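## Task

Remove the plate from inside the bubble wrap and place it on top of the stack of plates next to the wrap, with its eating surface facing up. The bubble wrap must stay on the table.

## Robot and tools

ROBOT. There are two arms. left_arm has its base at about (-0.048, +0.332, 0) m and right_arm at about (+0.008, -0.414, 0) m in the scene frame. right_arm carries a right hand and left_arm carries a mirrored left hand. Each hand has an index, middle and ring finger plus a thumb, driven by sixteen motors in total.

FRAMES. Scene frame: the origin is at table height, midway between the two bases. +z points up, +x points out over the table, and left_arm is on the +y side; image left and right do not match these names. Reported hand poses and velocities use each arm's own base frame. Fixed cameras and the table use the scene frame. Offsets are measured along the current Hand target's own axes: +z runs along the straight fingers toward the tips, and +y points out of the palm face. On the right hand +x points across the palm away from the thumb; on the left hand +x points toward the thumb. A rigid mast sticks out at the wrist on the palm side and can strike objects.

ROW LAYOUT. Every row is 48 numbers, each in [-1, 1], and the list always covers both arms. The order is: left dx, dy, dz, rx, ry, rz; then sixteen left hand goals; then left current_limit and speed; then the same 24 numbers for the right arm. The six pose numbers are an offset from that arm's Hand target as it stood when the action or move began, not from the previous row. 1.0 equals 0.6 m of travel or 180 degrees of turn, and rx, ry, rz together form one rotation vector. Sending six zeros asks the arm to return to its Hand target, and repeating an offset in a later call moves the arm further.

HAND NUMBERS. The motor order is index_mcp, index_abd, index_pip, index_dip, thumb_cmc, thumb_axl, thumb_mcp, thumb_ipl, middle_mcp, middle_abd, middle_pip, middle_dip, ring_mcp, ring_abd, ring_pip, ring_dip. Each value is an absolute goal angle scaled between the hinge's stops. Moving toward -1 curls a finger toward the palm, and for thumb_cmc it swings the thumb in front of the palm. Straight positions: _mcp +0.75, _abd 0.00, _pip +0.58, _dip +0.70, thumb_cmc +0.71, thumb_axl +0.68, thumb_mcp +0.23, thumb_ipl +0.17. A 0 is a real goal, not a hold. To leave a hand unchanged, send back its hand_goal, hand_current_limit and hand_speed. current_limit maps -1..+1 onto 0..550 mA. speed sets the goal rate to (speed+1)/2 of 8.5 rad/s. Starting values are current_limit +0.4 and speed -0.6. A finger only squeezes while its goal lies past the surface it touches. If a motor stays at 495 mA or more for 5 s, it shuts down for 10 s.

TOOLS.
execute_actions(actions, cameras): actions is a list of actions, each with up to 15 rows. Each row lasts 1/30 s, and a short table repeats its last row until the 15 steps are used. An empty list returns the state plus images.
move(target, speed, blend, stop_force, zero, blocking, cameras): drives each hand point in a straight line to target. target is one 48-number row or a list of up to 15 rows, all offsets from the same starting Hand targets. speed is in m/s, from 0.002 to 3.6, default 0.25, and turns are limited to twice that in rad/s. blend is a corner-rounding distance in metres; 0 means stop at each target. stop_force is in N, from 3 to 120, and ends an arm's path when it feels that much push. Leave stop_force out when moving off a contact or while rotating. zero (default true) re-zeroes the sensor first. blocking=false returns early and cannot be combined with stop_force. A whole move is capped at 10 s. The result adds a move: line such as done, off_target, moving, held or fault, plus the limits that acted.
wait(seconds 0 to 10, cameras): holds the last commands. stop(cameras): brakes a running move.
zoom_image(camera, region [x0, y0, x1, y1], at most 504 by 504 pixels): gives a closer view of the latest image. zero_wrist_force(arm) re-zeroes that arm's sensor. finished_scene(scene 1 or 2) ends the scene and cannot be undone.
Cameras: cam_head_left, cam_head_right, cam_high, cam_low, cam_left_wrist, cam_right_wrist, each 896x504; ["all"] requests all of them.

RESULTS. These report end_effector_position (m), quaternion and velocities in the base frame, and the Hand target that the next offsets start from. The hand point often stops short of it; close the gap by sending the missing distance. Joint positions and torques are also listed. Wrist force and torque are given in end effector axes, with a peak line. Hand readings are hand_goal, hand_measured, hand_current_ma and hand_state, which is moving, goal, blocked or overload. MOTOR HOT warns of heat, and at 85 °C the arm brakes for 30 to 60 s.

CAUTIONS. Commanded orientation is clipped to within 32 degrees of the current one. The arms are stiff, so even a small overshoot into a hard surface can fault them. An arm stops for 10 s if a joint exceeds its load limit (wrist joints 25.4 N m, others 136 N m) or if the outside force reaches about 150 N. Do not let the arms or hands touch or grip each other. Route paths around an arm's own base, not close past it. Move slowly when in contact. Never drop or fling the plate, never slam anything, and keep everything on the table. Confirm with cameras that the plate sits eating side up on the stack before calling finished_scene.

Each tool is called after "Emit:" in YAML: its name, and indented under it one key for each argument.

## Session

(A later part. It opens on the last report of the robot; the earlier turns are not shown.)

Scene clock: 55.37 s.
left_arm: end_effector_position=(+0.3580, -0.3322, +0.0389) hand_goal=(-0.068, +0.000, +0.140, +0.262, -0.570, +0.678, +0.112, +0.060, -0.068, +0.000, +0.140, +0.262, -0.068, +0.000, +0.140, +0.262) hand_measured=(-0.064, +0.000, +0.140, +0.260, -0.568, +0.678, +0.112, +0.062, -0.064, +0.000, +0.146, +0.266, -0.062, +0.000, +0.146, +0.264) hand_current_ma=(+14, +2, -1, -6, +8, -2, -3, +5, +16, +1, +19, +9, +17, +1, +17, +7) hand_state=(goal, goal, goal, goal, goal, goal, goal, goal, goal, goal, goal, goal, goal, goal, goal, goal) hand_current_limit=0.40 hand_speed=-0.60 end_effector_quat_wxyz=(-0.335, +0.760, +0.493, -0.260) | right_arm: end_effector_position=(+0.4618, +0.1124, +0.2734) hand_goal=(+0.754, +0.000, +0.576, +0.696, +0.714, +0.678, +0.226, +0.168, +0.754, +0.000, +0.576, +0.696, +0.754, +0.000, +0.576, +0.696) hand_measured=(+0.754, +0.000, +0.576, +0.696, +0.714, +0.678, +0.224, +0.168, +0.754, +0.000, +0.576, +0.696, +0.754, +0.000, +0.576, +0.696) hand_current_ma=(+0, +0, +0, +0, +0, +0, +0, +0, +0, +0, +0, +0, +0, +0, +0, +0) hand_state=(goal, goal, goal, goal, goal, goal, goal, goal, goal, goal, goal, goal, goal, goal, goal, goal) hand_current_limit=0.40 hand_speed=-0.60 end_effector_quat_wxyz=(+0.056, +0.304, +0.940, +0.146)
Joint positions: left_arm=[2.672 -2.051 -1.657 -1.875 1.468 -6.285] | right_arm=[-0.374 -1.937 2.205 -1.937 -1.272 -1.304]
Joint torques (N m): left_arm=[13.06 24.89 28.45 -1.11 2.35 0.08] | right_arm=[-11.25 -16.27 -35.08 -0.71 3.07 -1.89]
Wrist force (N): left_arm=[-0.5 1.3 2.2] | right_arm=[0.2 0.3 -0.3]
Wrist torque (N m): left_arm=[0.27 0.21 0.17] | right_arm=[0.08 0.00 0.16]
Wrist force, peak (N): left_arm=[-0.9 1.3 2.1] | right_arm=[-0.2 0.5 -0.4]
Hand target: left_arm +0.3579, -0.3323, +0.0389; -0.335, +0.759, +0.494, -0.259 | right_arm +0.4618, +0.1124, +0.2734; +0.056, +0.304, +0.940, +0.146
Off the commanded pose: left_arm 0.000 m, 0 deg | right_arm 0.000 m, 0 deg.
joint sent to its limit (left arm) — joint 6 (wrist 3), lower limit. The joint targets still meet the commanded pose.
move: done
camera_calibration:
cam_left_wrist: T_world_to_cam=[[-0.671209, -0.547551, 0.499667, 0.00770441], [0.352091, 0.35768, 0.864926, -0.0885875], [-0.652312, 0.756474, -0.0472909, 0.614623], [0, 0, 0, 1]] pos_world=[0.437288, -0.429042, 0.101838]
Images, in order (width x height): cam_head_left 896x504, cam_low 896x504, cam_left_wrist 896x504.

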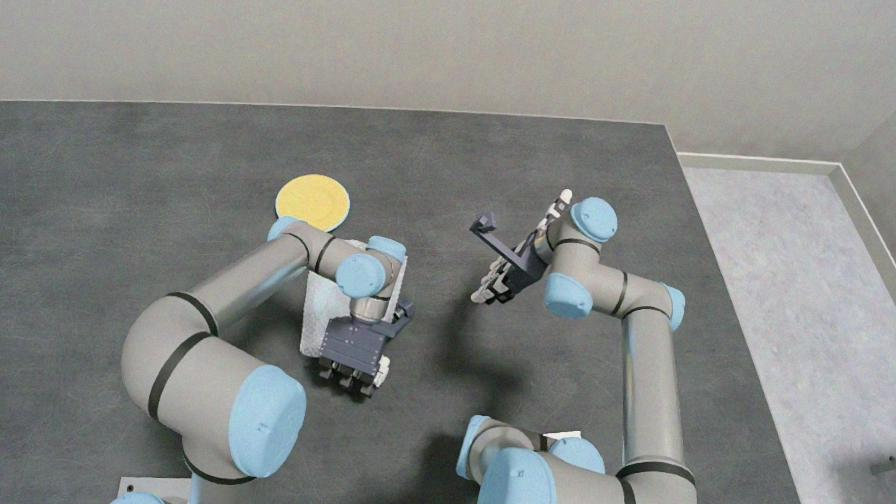

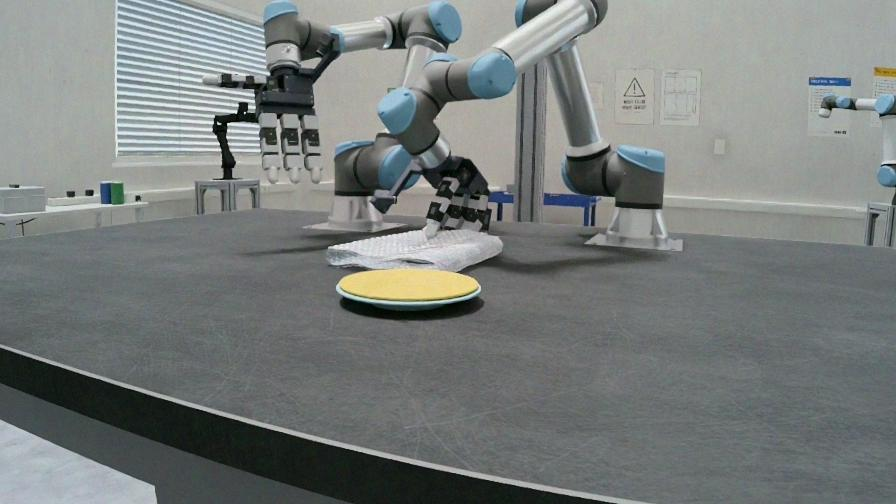

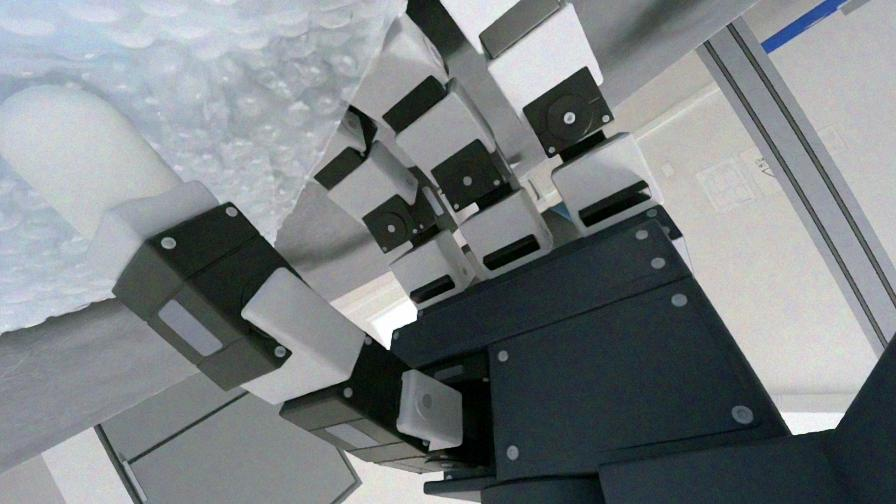

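Emit:
move:
  target: [0,0,0,0,0,0,-0.0685,0,0.139,0.261,-0.671,0.678,-0.281,0.1676,-0.0685,0,0.139,0.261,-0.0685,0,0.139,0.261,0.4,-0.8,0,0,0,0,0,0,0.754,0,0.576,0.696,0.714,0.678,0.226,0.168,0.754,0,0.576,0.696,0.754,0,0.576,0.696,0.4,-0.6]
  speed: 0.02
  cameras: ["cam_left_wrist","cam_low"]

Emit:
zoom_image:
  camera: "cam_left_wrist"
  region: [0, 0, 450, 350]

Emit:
zoom_image:
  camera: "cam_low"
  region: [320, 170, 540, 290]

Scene clock: 56.63 s.
left_arm: end_effector_position=(+0.3580, -0.3322, +0.0389) hand_goal=(-0.068, +0.000, +0.140, +0.262, -0.670, +0.678, -0.280, +0.168, -0.068, +0.000, +0.140, +0.262, -0.068, +0.000, +0.140, +0.262) hand_measured=(-0.062, +0.000, +0.142, +0.262, -0.670, +0.678, -0.262, +0.172, -0.064, +0.000, +0.146, +0.266, -0.062, +0.000, +0.146, +0.264) hand_current_ma=(+18, +2, +7, -2, -1, -2, +81, +20, +16, +1, +19, +9, +17, +1, +17, +7) hand_state=(goal, goal, goal, goal, goal, goal, goal, goal, goal, goal, goal, goal, goal, goal, goal, goal) hand_current_limit=0.40 hand_speed=-0.80 end_effector_quat_wxyz=(-0.335, +0.760, +0.493, -0.260) | right_arm: end_effector_position=(+0.4618, +0.1124, +0.2734) hand_goal=(+0.754, +0.000, +0.576, +0.696, +0.714, +0.678, +0.226, +0.168, +0.754, +0.000, +0.576, +0.696, +0.754, +0.000, +0.576, +0.696) hand_measured=(+0.754, +0.000, +0.576, +0.696, +0.714, +0.678, +0.224, +0.168, +0.754, +0.000, +0.576, +0.696, +0.754, +0.000, +0.576, +0.696) hand_current_ma=(+0, +0, +0, +0, +0, +0, +0, +0, +0, +0, +0, +0, +0, +0, +0, +0) hand_state=(goal, goal, goal, goal, goal, goal, goal, goal, goal, goal, goal, goal, goal, goal, goal, goal) hand_current_limit=0.40 hand_speed=-0.60 end_effector_quat_wxyz=(+0.056, +0.304, +0.940, +0.146)
Joint positions: left_arm=[2.672 -2.051 -1.657 -1.875 1.468 -6.285] | right_arm=[-0.374 -1.937 2.205 -1.937 -1.272 -1.304]
Joint torques (N m): left_arm=[12.22 24.93 28.21 -1.06 2.18 0.25] | right_arm=[-11.31 -16.47 -34.41 -0.96 3.16 -1.74]
Wrist force (N): left_arm=[-0.6 1.5 1.5] | right_arm=[0.3 0.2 -0.4]
Wrist torque (N m): left_arm=[0.28 0.20 0.17] | right_arm=[0.07 -0.02 0.17]
Wrist force, peak (N): left_arm=[-0.7 1.3 1.9] | right_arm=[0.3 0.4 -0.5]
Hand target: left_arm +0.3579, -0.3323, +0.0389; -0.335, +0.759, +0.494, -0.259 | right_arm +0.4618, +0.1124, +0.2734; +0.056, +0.304, +0.940, +0.146
Off the commanded pose: left_arm 0.000 m, 0 deg | right_arm 0.000 m, 0 deg.
joint sent to its limit (left arm) — joint 6 (wrist 3), lower limit. The joint targets still meet the commanded pose.
move: done
camera_calibration:
cam_left_wrist: T_world_to_cam=[[-0.671209, -0.547551, 0.499667, 0.00770441], [0.352091, 0.35768, 0.864926, -0.0885875], [-0.652312, 0.756474, -0.0472909, 0.614623], [0, 0, 0, 1]] pos_world=[0.437288, -0.429042, 0.101838]
Images, in order (width x height): cam_low 896x504, cam_left_wrist 896x504.

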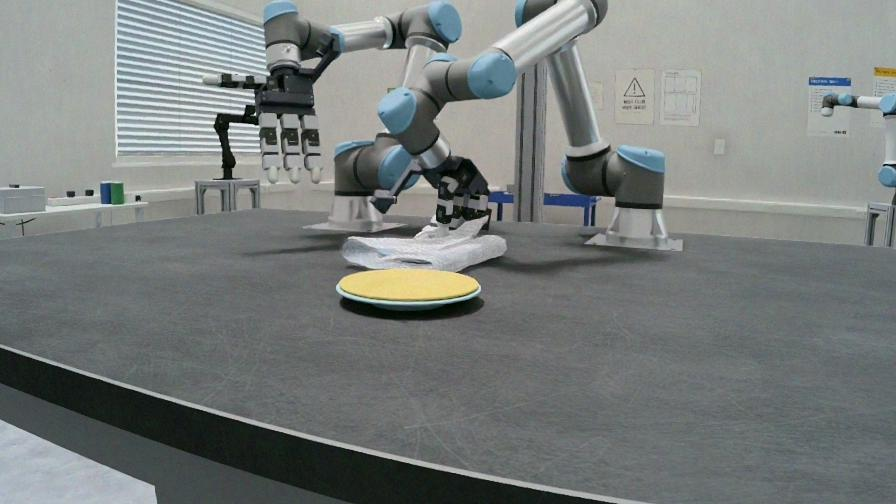

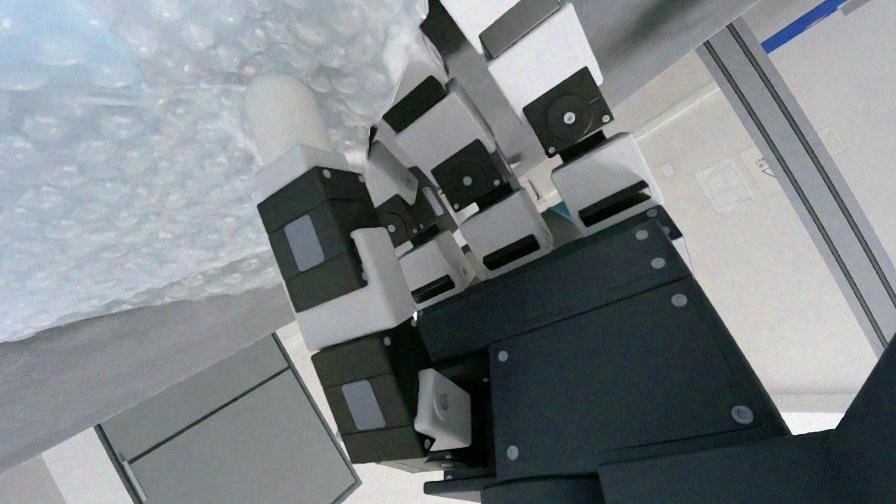

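Scaled by 1.120 from the camera's 896x504 image, which has a finer 1280x720 frame.

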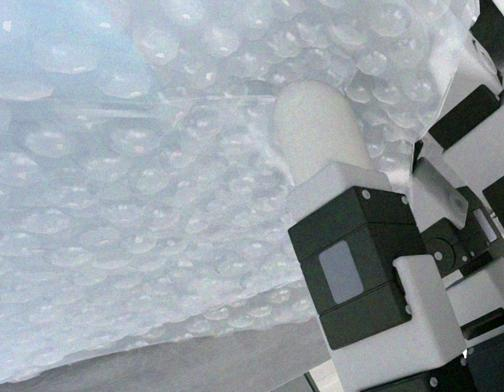

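Scaled by 2.291 from the camera's 896x504 image, which has a finer 1280x720 frame.

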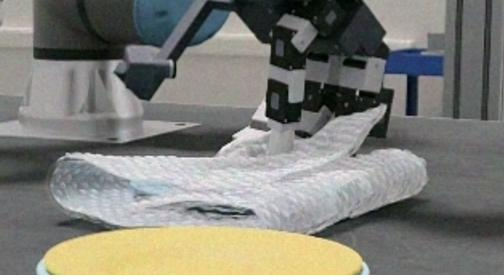

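Emit:
move:
  target: [0,0,0,0,0,0,-0.34,0,0.139,0.261,-0.671,0.678,-0.35,0.1676,-0.34,0,0.139,0.261,-0.34,0,0.139,0.261,0.5,-0.8,0,0,0,0,0,0,0.754,0,0.576,0.696,0.714,0.678,0.226,0.168,0.754,0,0.576,0.696,0.754,0,0.576,0.696,0.4,-0.6]
  speed: 0.02
  cameras: ["cam_left_wrist","cam_low","cam_head_left"]

Emit:
zoom_image:
  camera: "cam_low"
  region: [320, 170, 540, 290]

Emit:
zoom_image:
  camera: "cam_head_left"
  region: [280, 220, 440, 420]

Scene clock: 57.63 s.
left_arm: end_effector_position=(+0.3580, -0.3322, +0.0389) hand_goal=(-0.340, +0.000, +0.140, +0.262, -0.670, +0.678, -0.350, +0.168, -0.340, +0.000, +0.140, +0.262, -0.340, +0.000, +0.140, +0.262) hand_measured=(-0.134, +0.020, +0.162, +0.268, -0.658, +0.684, -0.288, +0.196, -0.272, -0.032, +0.164, +0.266, -0.328, +0.000, +0.146, +0.264) hand_current_ma=(+412, +64, +76, +18, +44, +21, +346, +142, +299, -106, +86, +15, +41, +1, +17, +7) hand_state=(blocked, blocked, blocked, goal, goal, goal, blocked, blocked, blocked, blocked, blocked, goal, goal, goal, goal, goal) hand_current_limit=0.50 hand_speed=-0.80 end_effector_quat_wxyz=(-0.335, +0.760, +0.493, -0.260) | right_arm: end_effector_position=(+0.4618, +0.1124, +0.2734) hand_goal=(+0.754, +0.000, +0.576, +0.696, +0.714, +0.678, +0.226, +0.168, +0.754, +0.000, +0.576, +0.696, +0.754, +0.000, +0.576, +0.696) hand_measured=(+0.754, +0.000, +0.576, +0.696, +0.714, +0.678, +0.224, +0.168, +0.754, +0.000, +0.576, +0.696, +0.754, +0.000, +0.576, +0.696) hand_current_ma=(+0, +0, +0, +0, +0, +0, +0, +0, +0, +0, +0, +0, +0, +0, +0, +0) hand_state=(goal, goal, goal, goal, goal, goal, goal, goal, goal, goal, goal, goal, goal, goal, goal, goal) hand_current_limit=0.40 hand_speed=-0.60 end_effector_quat_wxyz=(+0.056, +0.304, +0.940, +0.146)
Joint positions: left_arm=[2.672 -2.051 -1.657 -1.875 1.468 -6.285] | right_arm=[-0.374 -1.937 2.205 -1.937 -1.272 -1.304]
Joint torques (N m): left_arm=[12.27 25.71 27.6 -1.02 1.95 0.35] | right_arm=[-12.64 -14.98 -34.78 -0.94 3.09 -1.7]
Wrist force (N): left_arm=[-0.9 1.3 1.6] | right_arm=[0.2 0.3 -0.2]
Wrist torque (N m): left_arm=[0.31 0.24 0.14] | right_arm=[0.07 -0.02 0.17]
Wrist force, peak (N): left_arm=[-0.6 1.9 1.7] | right_arm=[0.3 0.4 -0.3]
Hand target: left_arm +0.3579, -0.3323, +0.0389; -0.335, +0.759, +0.494, -0.259 | right_arm +0.4618, +0.1124, +0.2734; +0.056, +0.304, +0.940, +0.146
Off the commanded pose: left_arm 0.000 m, 0 deg | right_arm 0.000 m, 0 deg.
joint sent to its limit (left arm) — joint 6 (wrist 3), lower limit. The joint targets still meet the commanded pose.
move: done
camera_calibration:
cam_left_wrist: T_world_to_cam=[[-0.671209, -0.547551, 0.499667, 0.00770441], [0.352091, 0.35768, 0.864926, -0.0885875], [-0.652312, 0.756474, -0.0472909, 0.614623], [0, 0, 0, 1]] pos_world=[0.437288, -0.429042, 0.101838]
Images, in order (width x height): cam_head_left 896x504, cam_low 896x504, cam_left_wrist 896x504.

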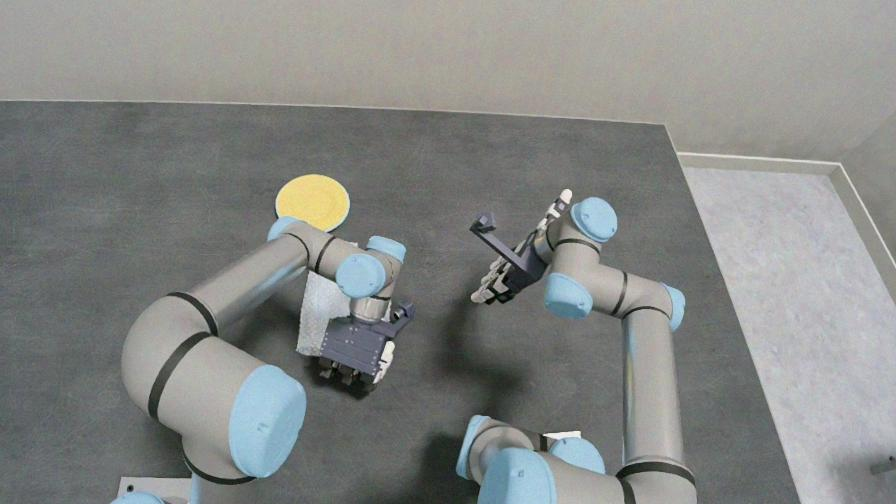

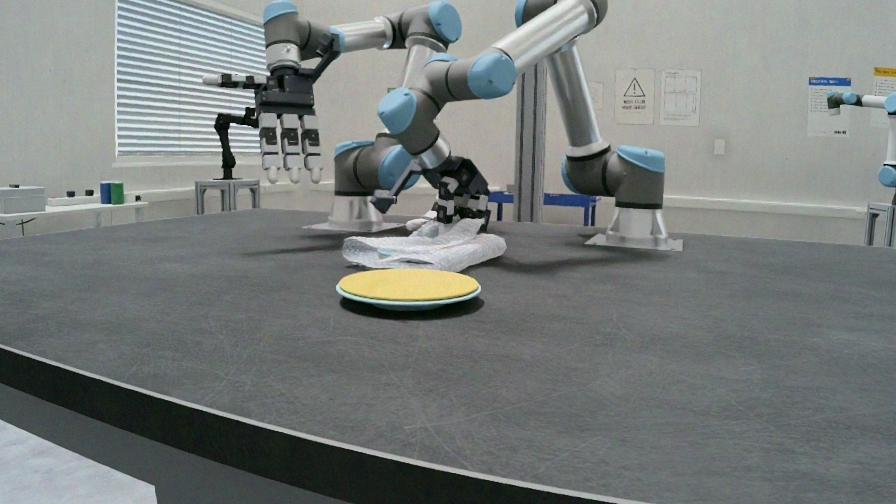

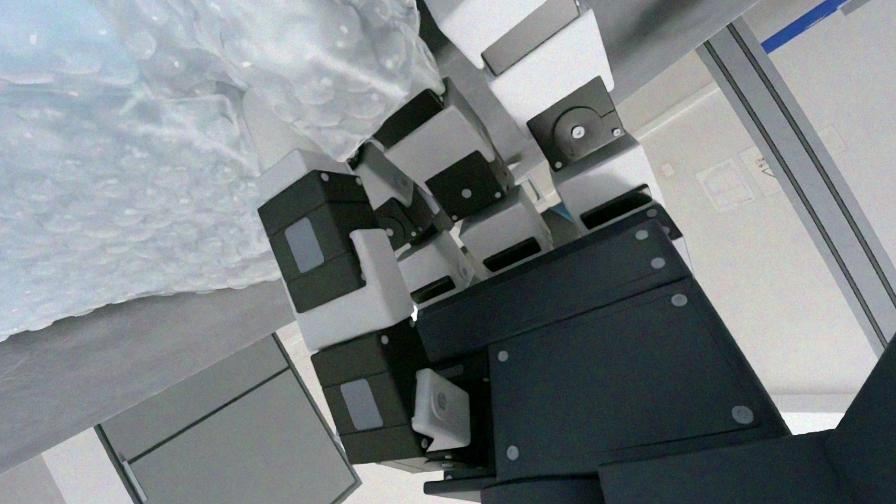

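Scaled by 2.291 from the camera's 896x504 image, which has a finer 1280x720 frame.

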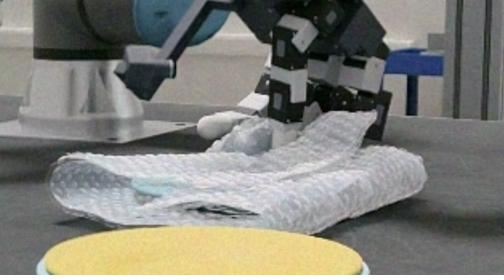

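Scaled by 2.520 from the camera's 896x504 image, which has a finer 1280x720 frame.

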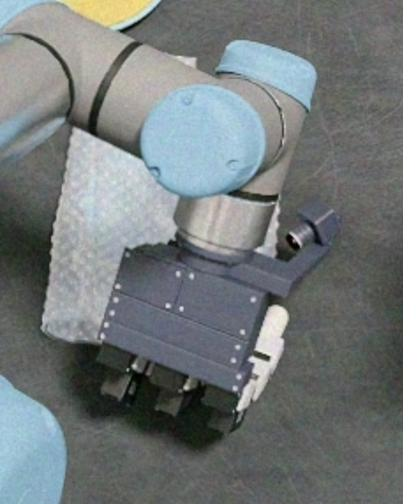

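Emit:
move:
  target: [-0.0042,-0.1325,-0.153,0,0,0,-0.34,0,0.139,0.261,-0.671,0.678,-0.35,0.1676,-0.34,0,0.139,0.261,-0.34,0,0.139,0.261,0.5,-0.8,0,0,0,0,0,0,0.754,0,0.576,0.696,0.714,0.678,0.226,0.168,0.754,0,0.576,0.696,0.754,0,0.576,0.696,0.4,-0.6]
  speed: 0.05
  cameras: ["cam_left_wrist","cam_low","cam_head_left","cam_high"]

Emit:
zoom_image:
  camera: "cam_low"
  region: [320, 130, 540, 290]

Emit:
zoom_image:
  camera: "cam_head_left"
  region: [280, 200, 460, 400]

Scene clock: 61.40 s.
left_arm: end_effector_position=(+0.3777, -0.3350, +0.1587) hand_goal=(-0.340, +0.000, +0.140, +0.262, -0.670, +0.678, -0.350, +0.168, -0.340, +0.000, +0.140, +0.262, -0.340, +0.000, +0.140, +0.262) hand_measured=(-0.134, +0.022, +0.162, +0.268, -0.658, +0.684, -0.288, +0.196, -0.278, -0.032, +0.168, +0.274, -0.328, +0.000, +0.146, +0.264) hand_current_ma=(+412, +66, +76, +18, +45, +24, +346, +142, +278, -107, +102, +41, +41, +1, +17, +7) hand_state=(blocked, blocked, blocked, goal, goal, goal, blocked, blocked, blocked, blocked, blocked, goal, goal, goal, goal, goal) hand_current_limit=0.50 hand_speed=-0.80 end_effector_quat_wxyz=(-0.335, +0.759, +0.494, -0.259) | right_arm: end_effector_position=(+0.4618, +0.1124, +0.2734) hand_goal=(+0.754, +0.000, +0.576, +0.696, +0.714, +0.678, +0.226, +0.168, +0.754, +0.000, +0.576, +0.696, +0.754, +0.000, +0.576, +0.696) hand_measured=(+0.754, +0.000, +0.576, +0.696, +0.714, +0.678, +0.224, +0.168, +0.754, +0.000, +0.576, +0.696, +0.754, +0.000, +0.576, +0.696) hand_current_ma=(+0, +0, +0, +0, +0, +0, +0, +0, +0, +0, +0, +0, +0, +0, +0, +0) hand_state=(goal, goal, goal, goal, goal, goal, goal, goal, goal, goal, goal, goal, goal, goal, goal, goal) hand_current_limit=0.40 hand_speed=-0.60 end_effector_quat_wxyz=(+0.056, +0.304, +0.940, +0.146)
Joint positions: left_arm=[2.682 -1.974 -1.438 -2.172 1.476 -6.281] | right_arm=[-0.374 -1.937 2.205 -1.937 -1.272 -1.304]
Joint torques (N m): left_arm=[12.61 50.83 32.19 -1.08 2.24 1.63] | right_arm=[-11.77 -15.09 -34.5 -0.89 3.23 -1.77]
Wrist force (N): left_arm=[-0.1 2.8 2.2] | right_arm=[0.0 0.4 -0.2]
Wrist torque (N m): left_arm=[0.46 0.22 -0.10] | right_arm=[0.07 0.01 0.15]
Wrist force, peak (N): left_arm=[0.0 3.1 2.5] | right_arm=[0.2 0.5 -0.5]
Hand target: left_arm +0.3777, -0.3350, +0.1587; -0.335, +0.759, +0.494, -0.259 | right_arm +0.4618, +0.1124, +0.2734; +0.056, +0.304, +0.940, +0.146
Off the commanded pose: left_arm 0.000 m, 0 deg | right_arm 0.000 m, 0 deg.
move: done
camera_calibration:
cam_left_wrist: T_world_to_cam=[[-0.671092, -0.549454, 0.497731, -0.0407953], [0.350685, 0.356242, 0.86609, -0.198328], [-0.653189, 0.755773, -0.046386, 0.635213], [0, 0, 0, 1]] pos_world=[0.457088, -0.431839, 0.22154]
Images, in order (width x height): cam_head_left 896x504, cam_high 896x504, cam_low 896x504, cam_left_wrist 896x504.

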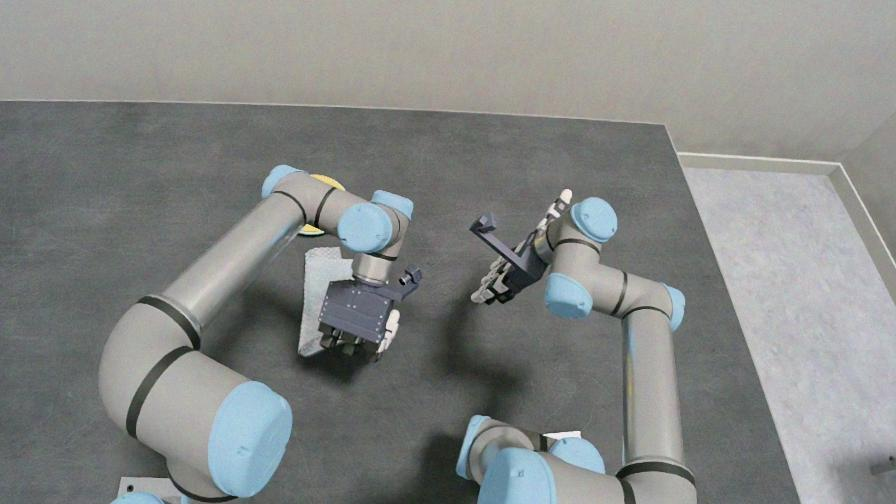

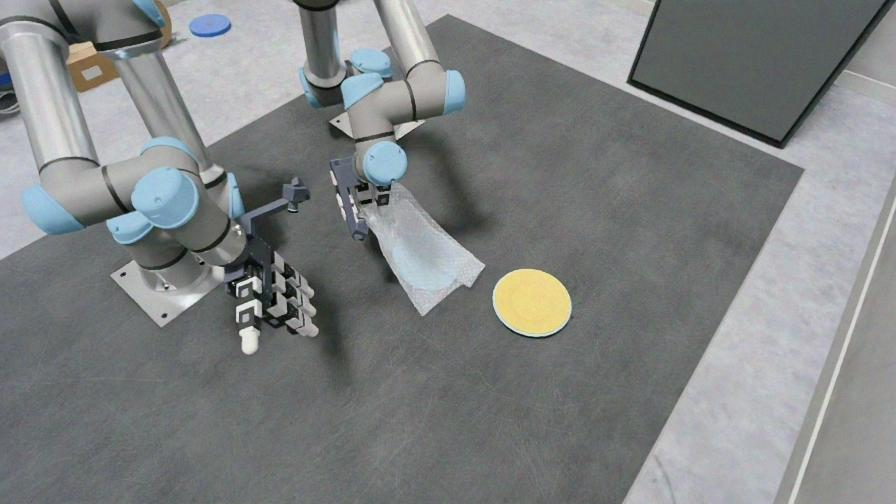

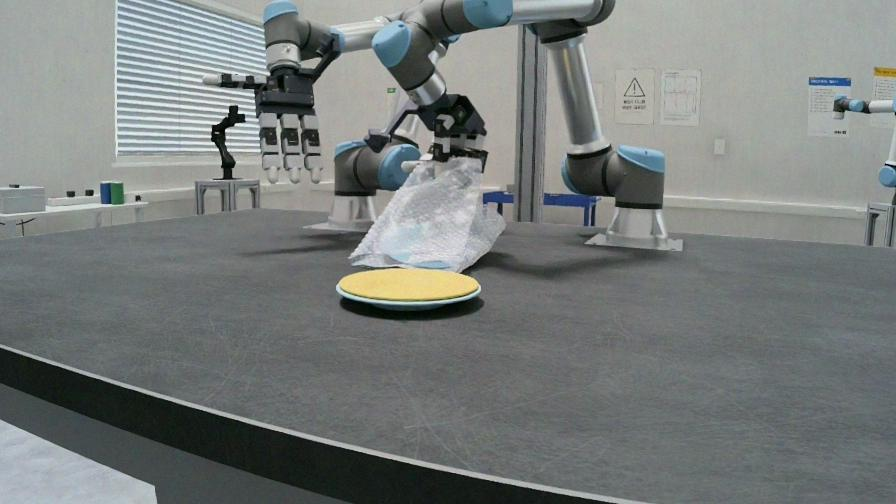

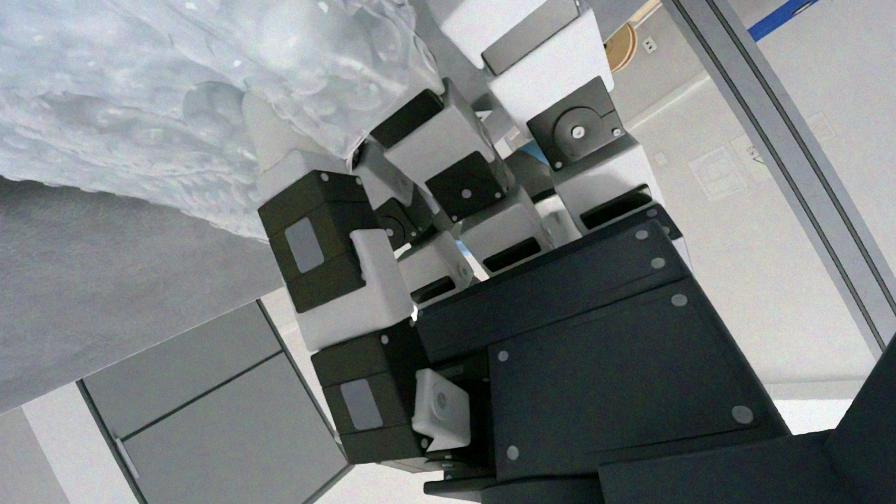

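Scaled by 2.291 from the camera's 896x504 image, which has a finer 1280x720 frame.

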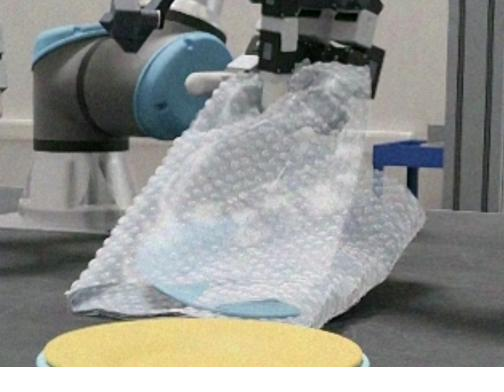

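Scaled by 2.520 from the camera's 896x504 image, which has a finer 1280x720 frame.

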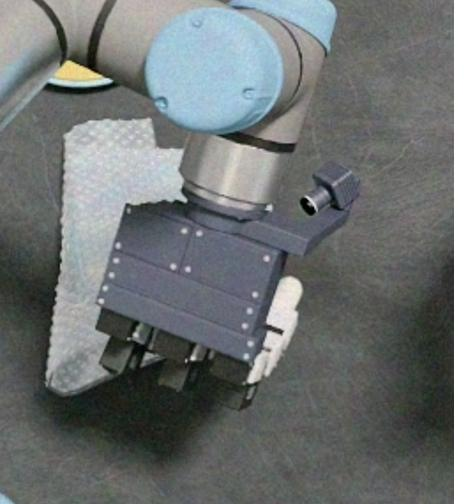

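Emit:
zoom_image:
  camera: "cam_low"
  region: [340, 200, 520, 290]

Emit:
zoom_image:
  camera: "cam_high"
  region: [340, 170, 500, 330]

Scaled by 2.800 from the camera's 896x504 image, which has a finer 1280x720 frame.

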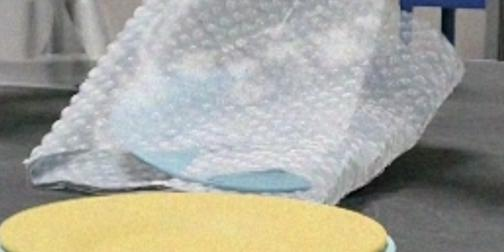

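Scaled by 3.150 from the camera's 896x504 image, which has a finer 1280x720 frame.

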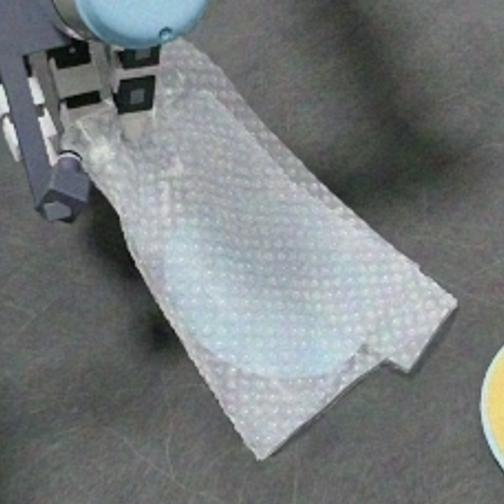

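Emit:
move:
  target: [-0.0287,-0.0713,0.0878,0,0,0,-0.34,0,0.139,0.261,-0.671,0.678,-0.35,0.1676,-0.34,0,0.139,0.261,-0.34,0,0.139,0.261,0.5,-0.8,0,0,0,0,0,0,0.754,0,0.576,0.696,0.714,0.678,0.226,0.168,0.754,0,0.576,0.696,0.754,0,0.576,0.696,0.4,-0.6]
  speed: 0.05
  cameras: ["cam_low","cam_head_left","cam_high"]

Emit:
zoom_image:
  camera: "cam_low"
  region: [340, 150, 520, 290]

Emit:
zoom_image:
  camera: "cam_high"
  region: [340, 170, 500, 330]

Scene clock: 64.13 s.
left_arm: end_effector_position=(+0.3086, -0.3250, +0.1588) hand_goal=(-0.340, +0.000, +0.140, +0.262, -0.670, +0.678, -0.350, +0.168, -0.340, +0.000, +0.140, +0.262, -0.340, +0.000, +0.140, +0.262) hand_measured=(-0.134, +0.022, +0.162, +0.268, -0.658, +0.684, -0.288, +0.196, -0.278, -0.032, +0.168, +0.274, -0.330, +0.000, +0.146, +0.264) hand_current_ma=(+412, +67, +76, +18, +45, +24, +346, +142, +278, -107, +102, +41, +40, +1, +17, +7) hand_state=(blocked, blocked, blocked, goal, goal, goal, blocked, blocked, blocked, blocked, blocked, goal, goal, goal, goal, goal) hand_current_limit=0.50 hand_speed=-0.80 end_effector_quat_wxyz=(-0.333, +0.763, +0.487, -0.265) | right_arm: end_effector_position=(+0.4618, +0.1124, +0.2734) hand_goal=(+0.754, +0.000, +0.576, +0.696, +0.714, +0.678, +0.226, +0.168, +0.754, +0.000, +0.576, +0.696, +0.754, +0.000, +0.576, +0.696) hand_measured=(+0.754, +0.000, +0.576, +0.696, +0.714, +0.678, +0.224, +0.168, +0.754, +0.000, +0.576, +0.696, +0.754, +0.000, +0.576, +0.696) hand_current_ma=(+0, +0, +0, +0, +0, +0, +0, +0, +0, +0, +0, +0, +0, +0, +0, +0) hand_state=(goal, goal, goal, goal, goal, goal, goal, goal, goal, goal, goal, goal, goal, goal, goal, goal) hand_current_limit=0.40 hand_speed=-0.60 end_effector_quat_wxyz=(+0.056, +0.304, +0.940, +0.146)
Joint positions: left_arm=[2.647 -1.836 -1.627 -2.121 1.445 -6.285] | right_arm=[-0.374 -1.937 2.205 -1.937 -1.272 -1.304]
Joint torques (N m): left_arm=[-13.88 43.78 9.09 1.89 -2.55 -1.73] | right_arm=[-11.18 -14.55 -34.57 -0.68 3.11 -1.57]
Wrist force (N): left_arm=[-0.5 2.8 2.5] | right_arm=[0.3 0.1 -0.5]
Wrist torque (N m): left_arm=[0.41 0.27 0.07] | right_arm=[0.07 -0.02 0.16]
Wrist force, peak (N): left_arm=[-0.2 2.9 2.8] | right_arm=[0.0 0.5 -0.6]
Hand target: left_arm +0.3084, -0.3253, +0.1588; -0.335, +0.759, +0.494, -0.259 | right_arm +0.4618, +0.1124, +0.2734; +0.056, +0.304, +0.940, +0.146
Off the commanded pose: left_arm 0.000 m, 1 deg | right_arm 0.000 m, 0 deg.
joint sent to its limit (left arm) — joint 6 (wrist 3), lower limit. The joint targets still meet the commanded pose.
move: done
Images, in order (width x height): cam_head_left 896x504, cam_high 896x504, cam_low 896x504.

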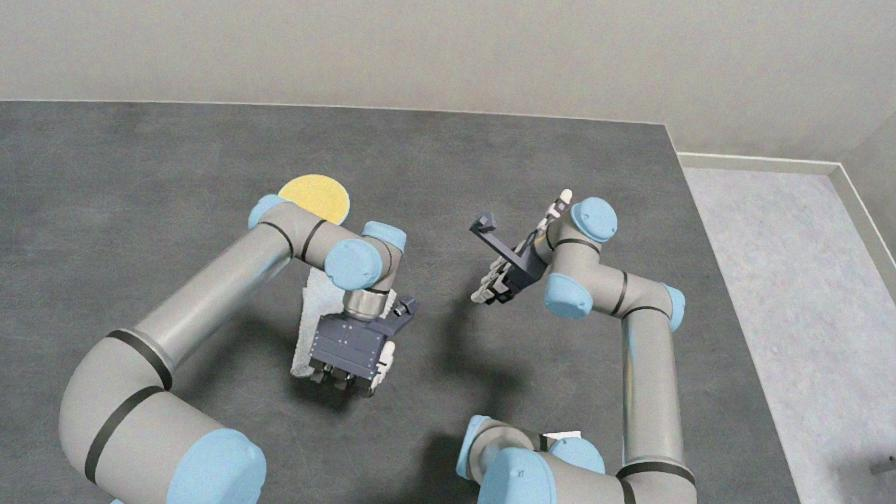

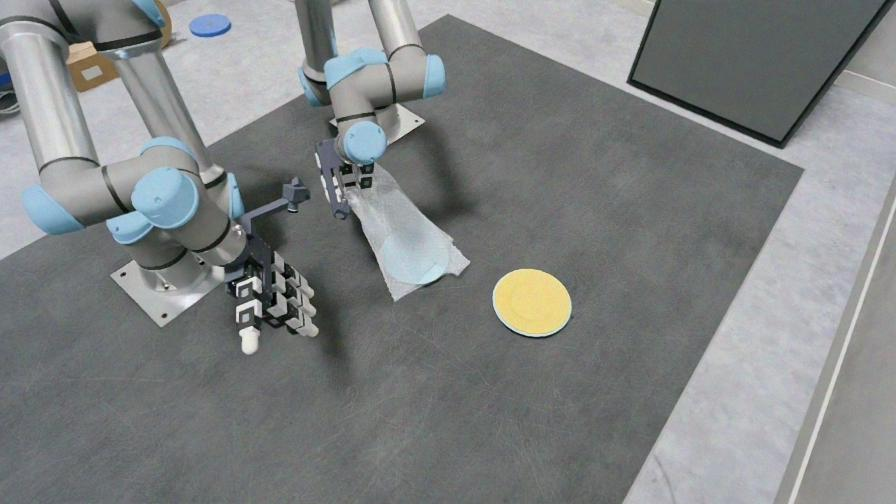

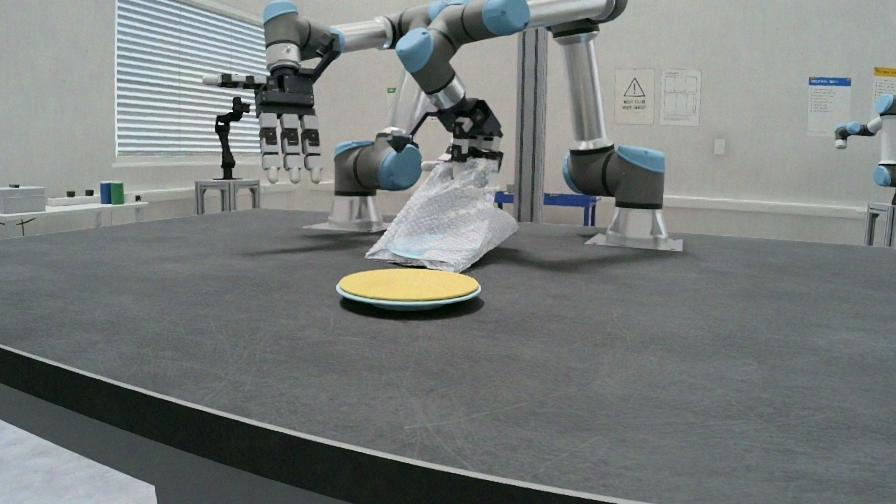

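Scaled by 2.800 from the camera's 896x504 image, which has a finer 1280x720 frame.

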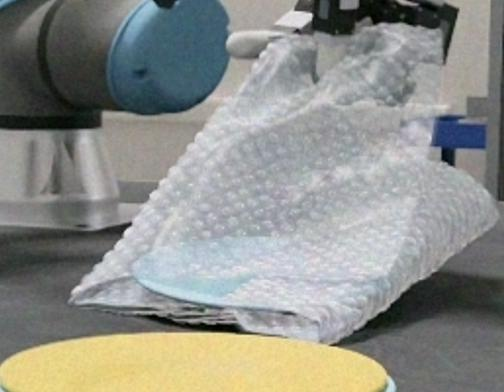

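Scaled by 3.150 from the camera's 896x504 image, which has a finer 1280x720 frame.

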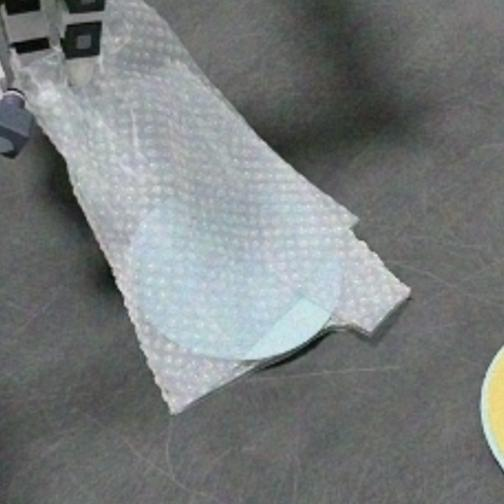

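Emit:
move:
  target: [0.068,0.0318,-0.3948,0,0,0,-0.34,0,0.139,0.261,-0.671,0.678,-0.35,0.1676,-0.34,0,0.139,0.261,-0.34,0,0.139,0.261,0.5,-0.8,0,0,0,0,0,0,0.754,0,0.576,0.696,0.714,0.678,0.226,0.168,0.754,0,0.576,0.696,0.754,0,0.576,0.696,0.4,-0.6]
  speed: 0.06
  cameras: ["cam_low","cam_head_left","cam_high"]

Emit:
zoom_image:
  camera: "cam_low"
  region: [320, 100, 520, 290]

Emit:
zoom_image:
  camera: "cam_high"
  region: [340, 170, 500, 330]

Scene clock: 69.07 s.
left_arm: end_effector_position=(+0.5065, -0.3532, +0.2934) hand_goal=(-0.340, +0.000, +0.140, +0.262, -0.670, +0.678, -0.350, +0.168, -0.340, +0.000, +0.140, +0.262, -0.340, +0.000, +0.140, +0.262) hand_measured=(-0.134, +0.022, +0.162, +0.268, -0.658, +0.684, -0.288, +0.196, -0.282, -0.032, +0.168, +0.274, -0.330, +0.000, +0.146, +0.264) hand_current_ma=(+412, +67, +76, +18, +45, +24, +346, +142, +259, -107, +105, +41, +40, +1, +17, +7) hand_state=(blocked, blocked, blocked, goal, goal, goal, blocked, blocked, blocked, blocked, blocked, goal, goal, goal, goal, goal) hand_current_limit=0.50 hand_speed=-0.80 end_effector_quat_wxyz=(-0.335, +0.759, +0.494, -0.259) | right_arm: end_effector_position=(+0.4618, +0.1124, +0.2734) hand_goal=(+0.754, +0.000, +0.576, +0.696, +0.714, +0.678, +0.226, +0.168, +0.754, +0.000, +0.576, +0.696, +0.754, +0.000, +0.576, +0.696) hand_measured=(+0.754, +0.000, +0.576, +0.696, +0.714, +0.678, +0.224, +0.168, +0.754, +0.000, +0.576, +0.696, +0.754, +0.000, +0.576, +0.696) hand_current_ma=(+0, +0, +0, +0, +0, +0, +0, +0, +0, +0, +0, +0, +0, +0, +0, +0) hand_state=(goal, goal, goal, goal, goal, goal, goal, goal, goal, goal, goal, goal, goal, goal, goal, goal) hand_current_limit=0.40 hand_speed=-0.60 end_effector_quat_wxyz=(+0.056, +0.304, +0.940, +0.146)
Joint positions: left_arm=[2.738 -2.304 -0.567 -2.716 1.519 -6.245] | right_arm=[-0.374 -1.937 2.205 -1.937 -1.272 -1.304]
Joint torques (N m): left_arm=[13.1 37.19 32.23 -1.16 2.42 1.49] | right_arm=[-12.2 -15.48 -34.71 -0.83 2.95 -1.7]
Wrist force (N): left_arm=[-0.4 1.6 2.3] | right_arm=[0.2 0.3 -0.1]
Wrist torque (N m): left_arm=[0.35 0.20 -0.04] | right_arm=[0.06 -0.02 0.17]
Wrist force, peak (N): left_arm=[0.0 2.9 2.6] | right_arm=[0.1 0.6 -0.4]
Hand target: left_arm +0.5065, -0.3532, +0.2934; -0.335, +0.759, +0.494, -0.259 | right_arm +0.4618, +0.1124, +0.2734; +0.056, +0.304, +0.940, +0.146
Off the commanded pose: left_arm 0.000 m, 0 deg | right_arm 0.000 m, 0 deg.
move: done
Images, in order (width x height): cam_head_left 896x504, cam_high 896x504, cam_low 896x504.

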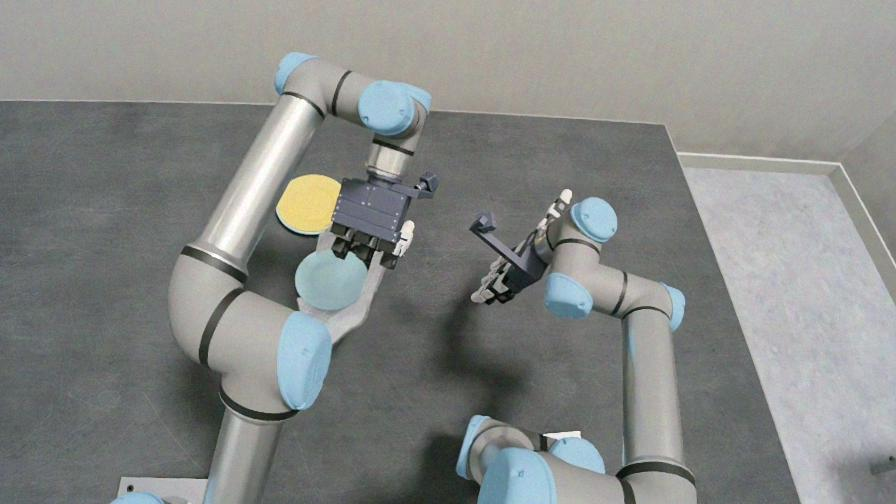

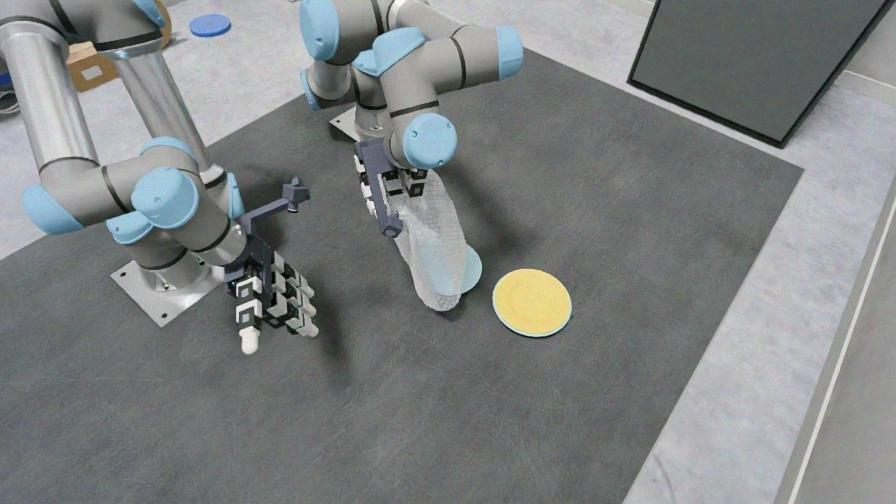

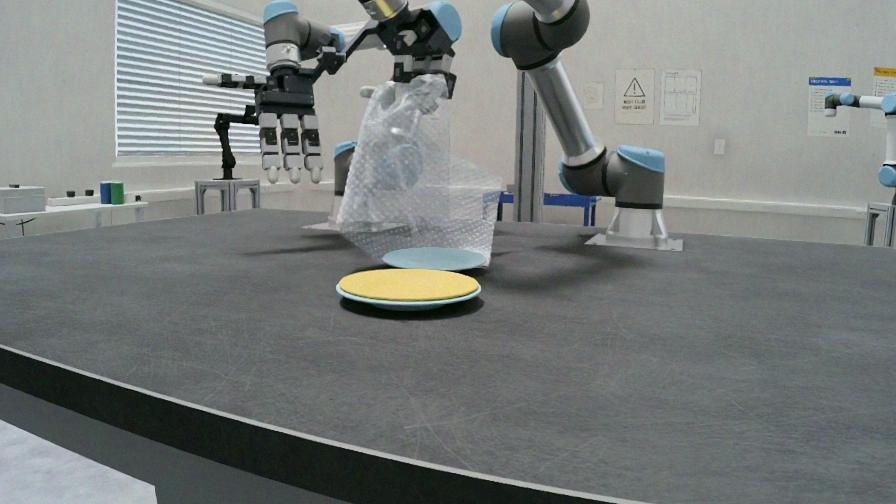

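Scaled by 2.520 from the camera's 896x504 image, which has a finer 1280x720 frame.

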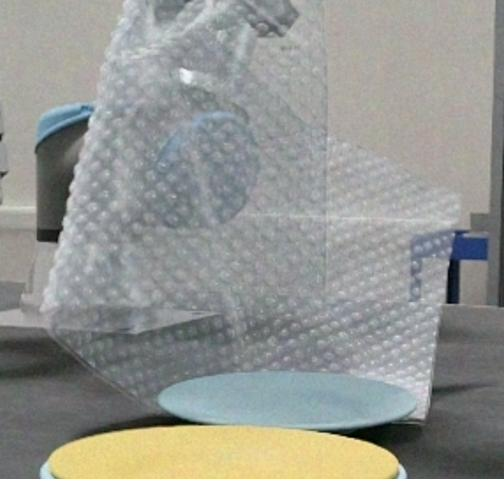

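Scaled by 3.150 from the camera's 896x504 image, which has a finer 1280x720 frame.

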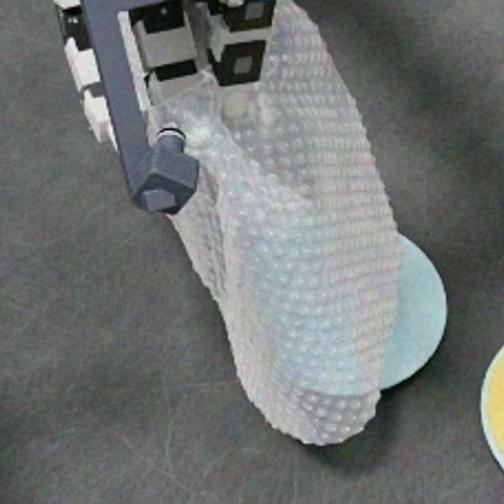

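Emit:
zoom_image:
  camera: "cam_head_left"
  region: [260, 160, 400, 350]

Emit:
zoom_image:
  camera: "cam_low"
  region: [330, 230, 500, 320]

Scaled by 2.653 from the camera's 896x504 image, which has a finer 1280x720 frame.

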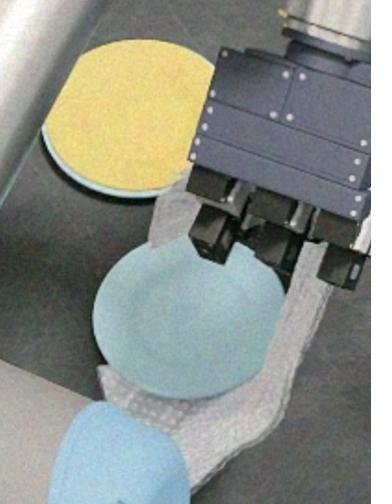

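Scaled by 2.965 from the camera's 896x504 image, which has a finer 1280x720 frame.

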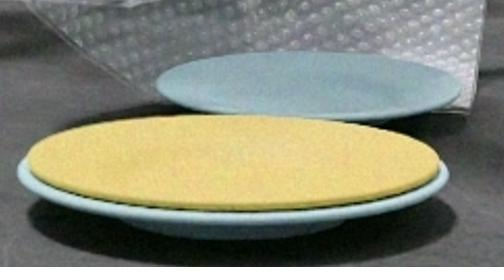

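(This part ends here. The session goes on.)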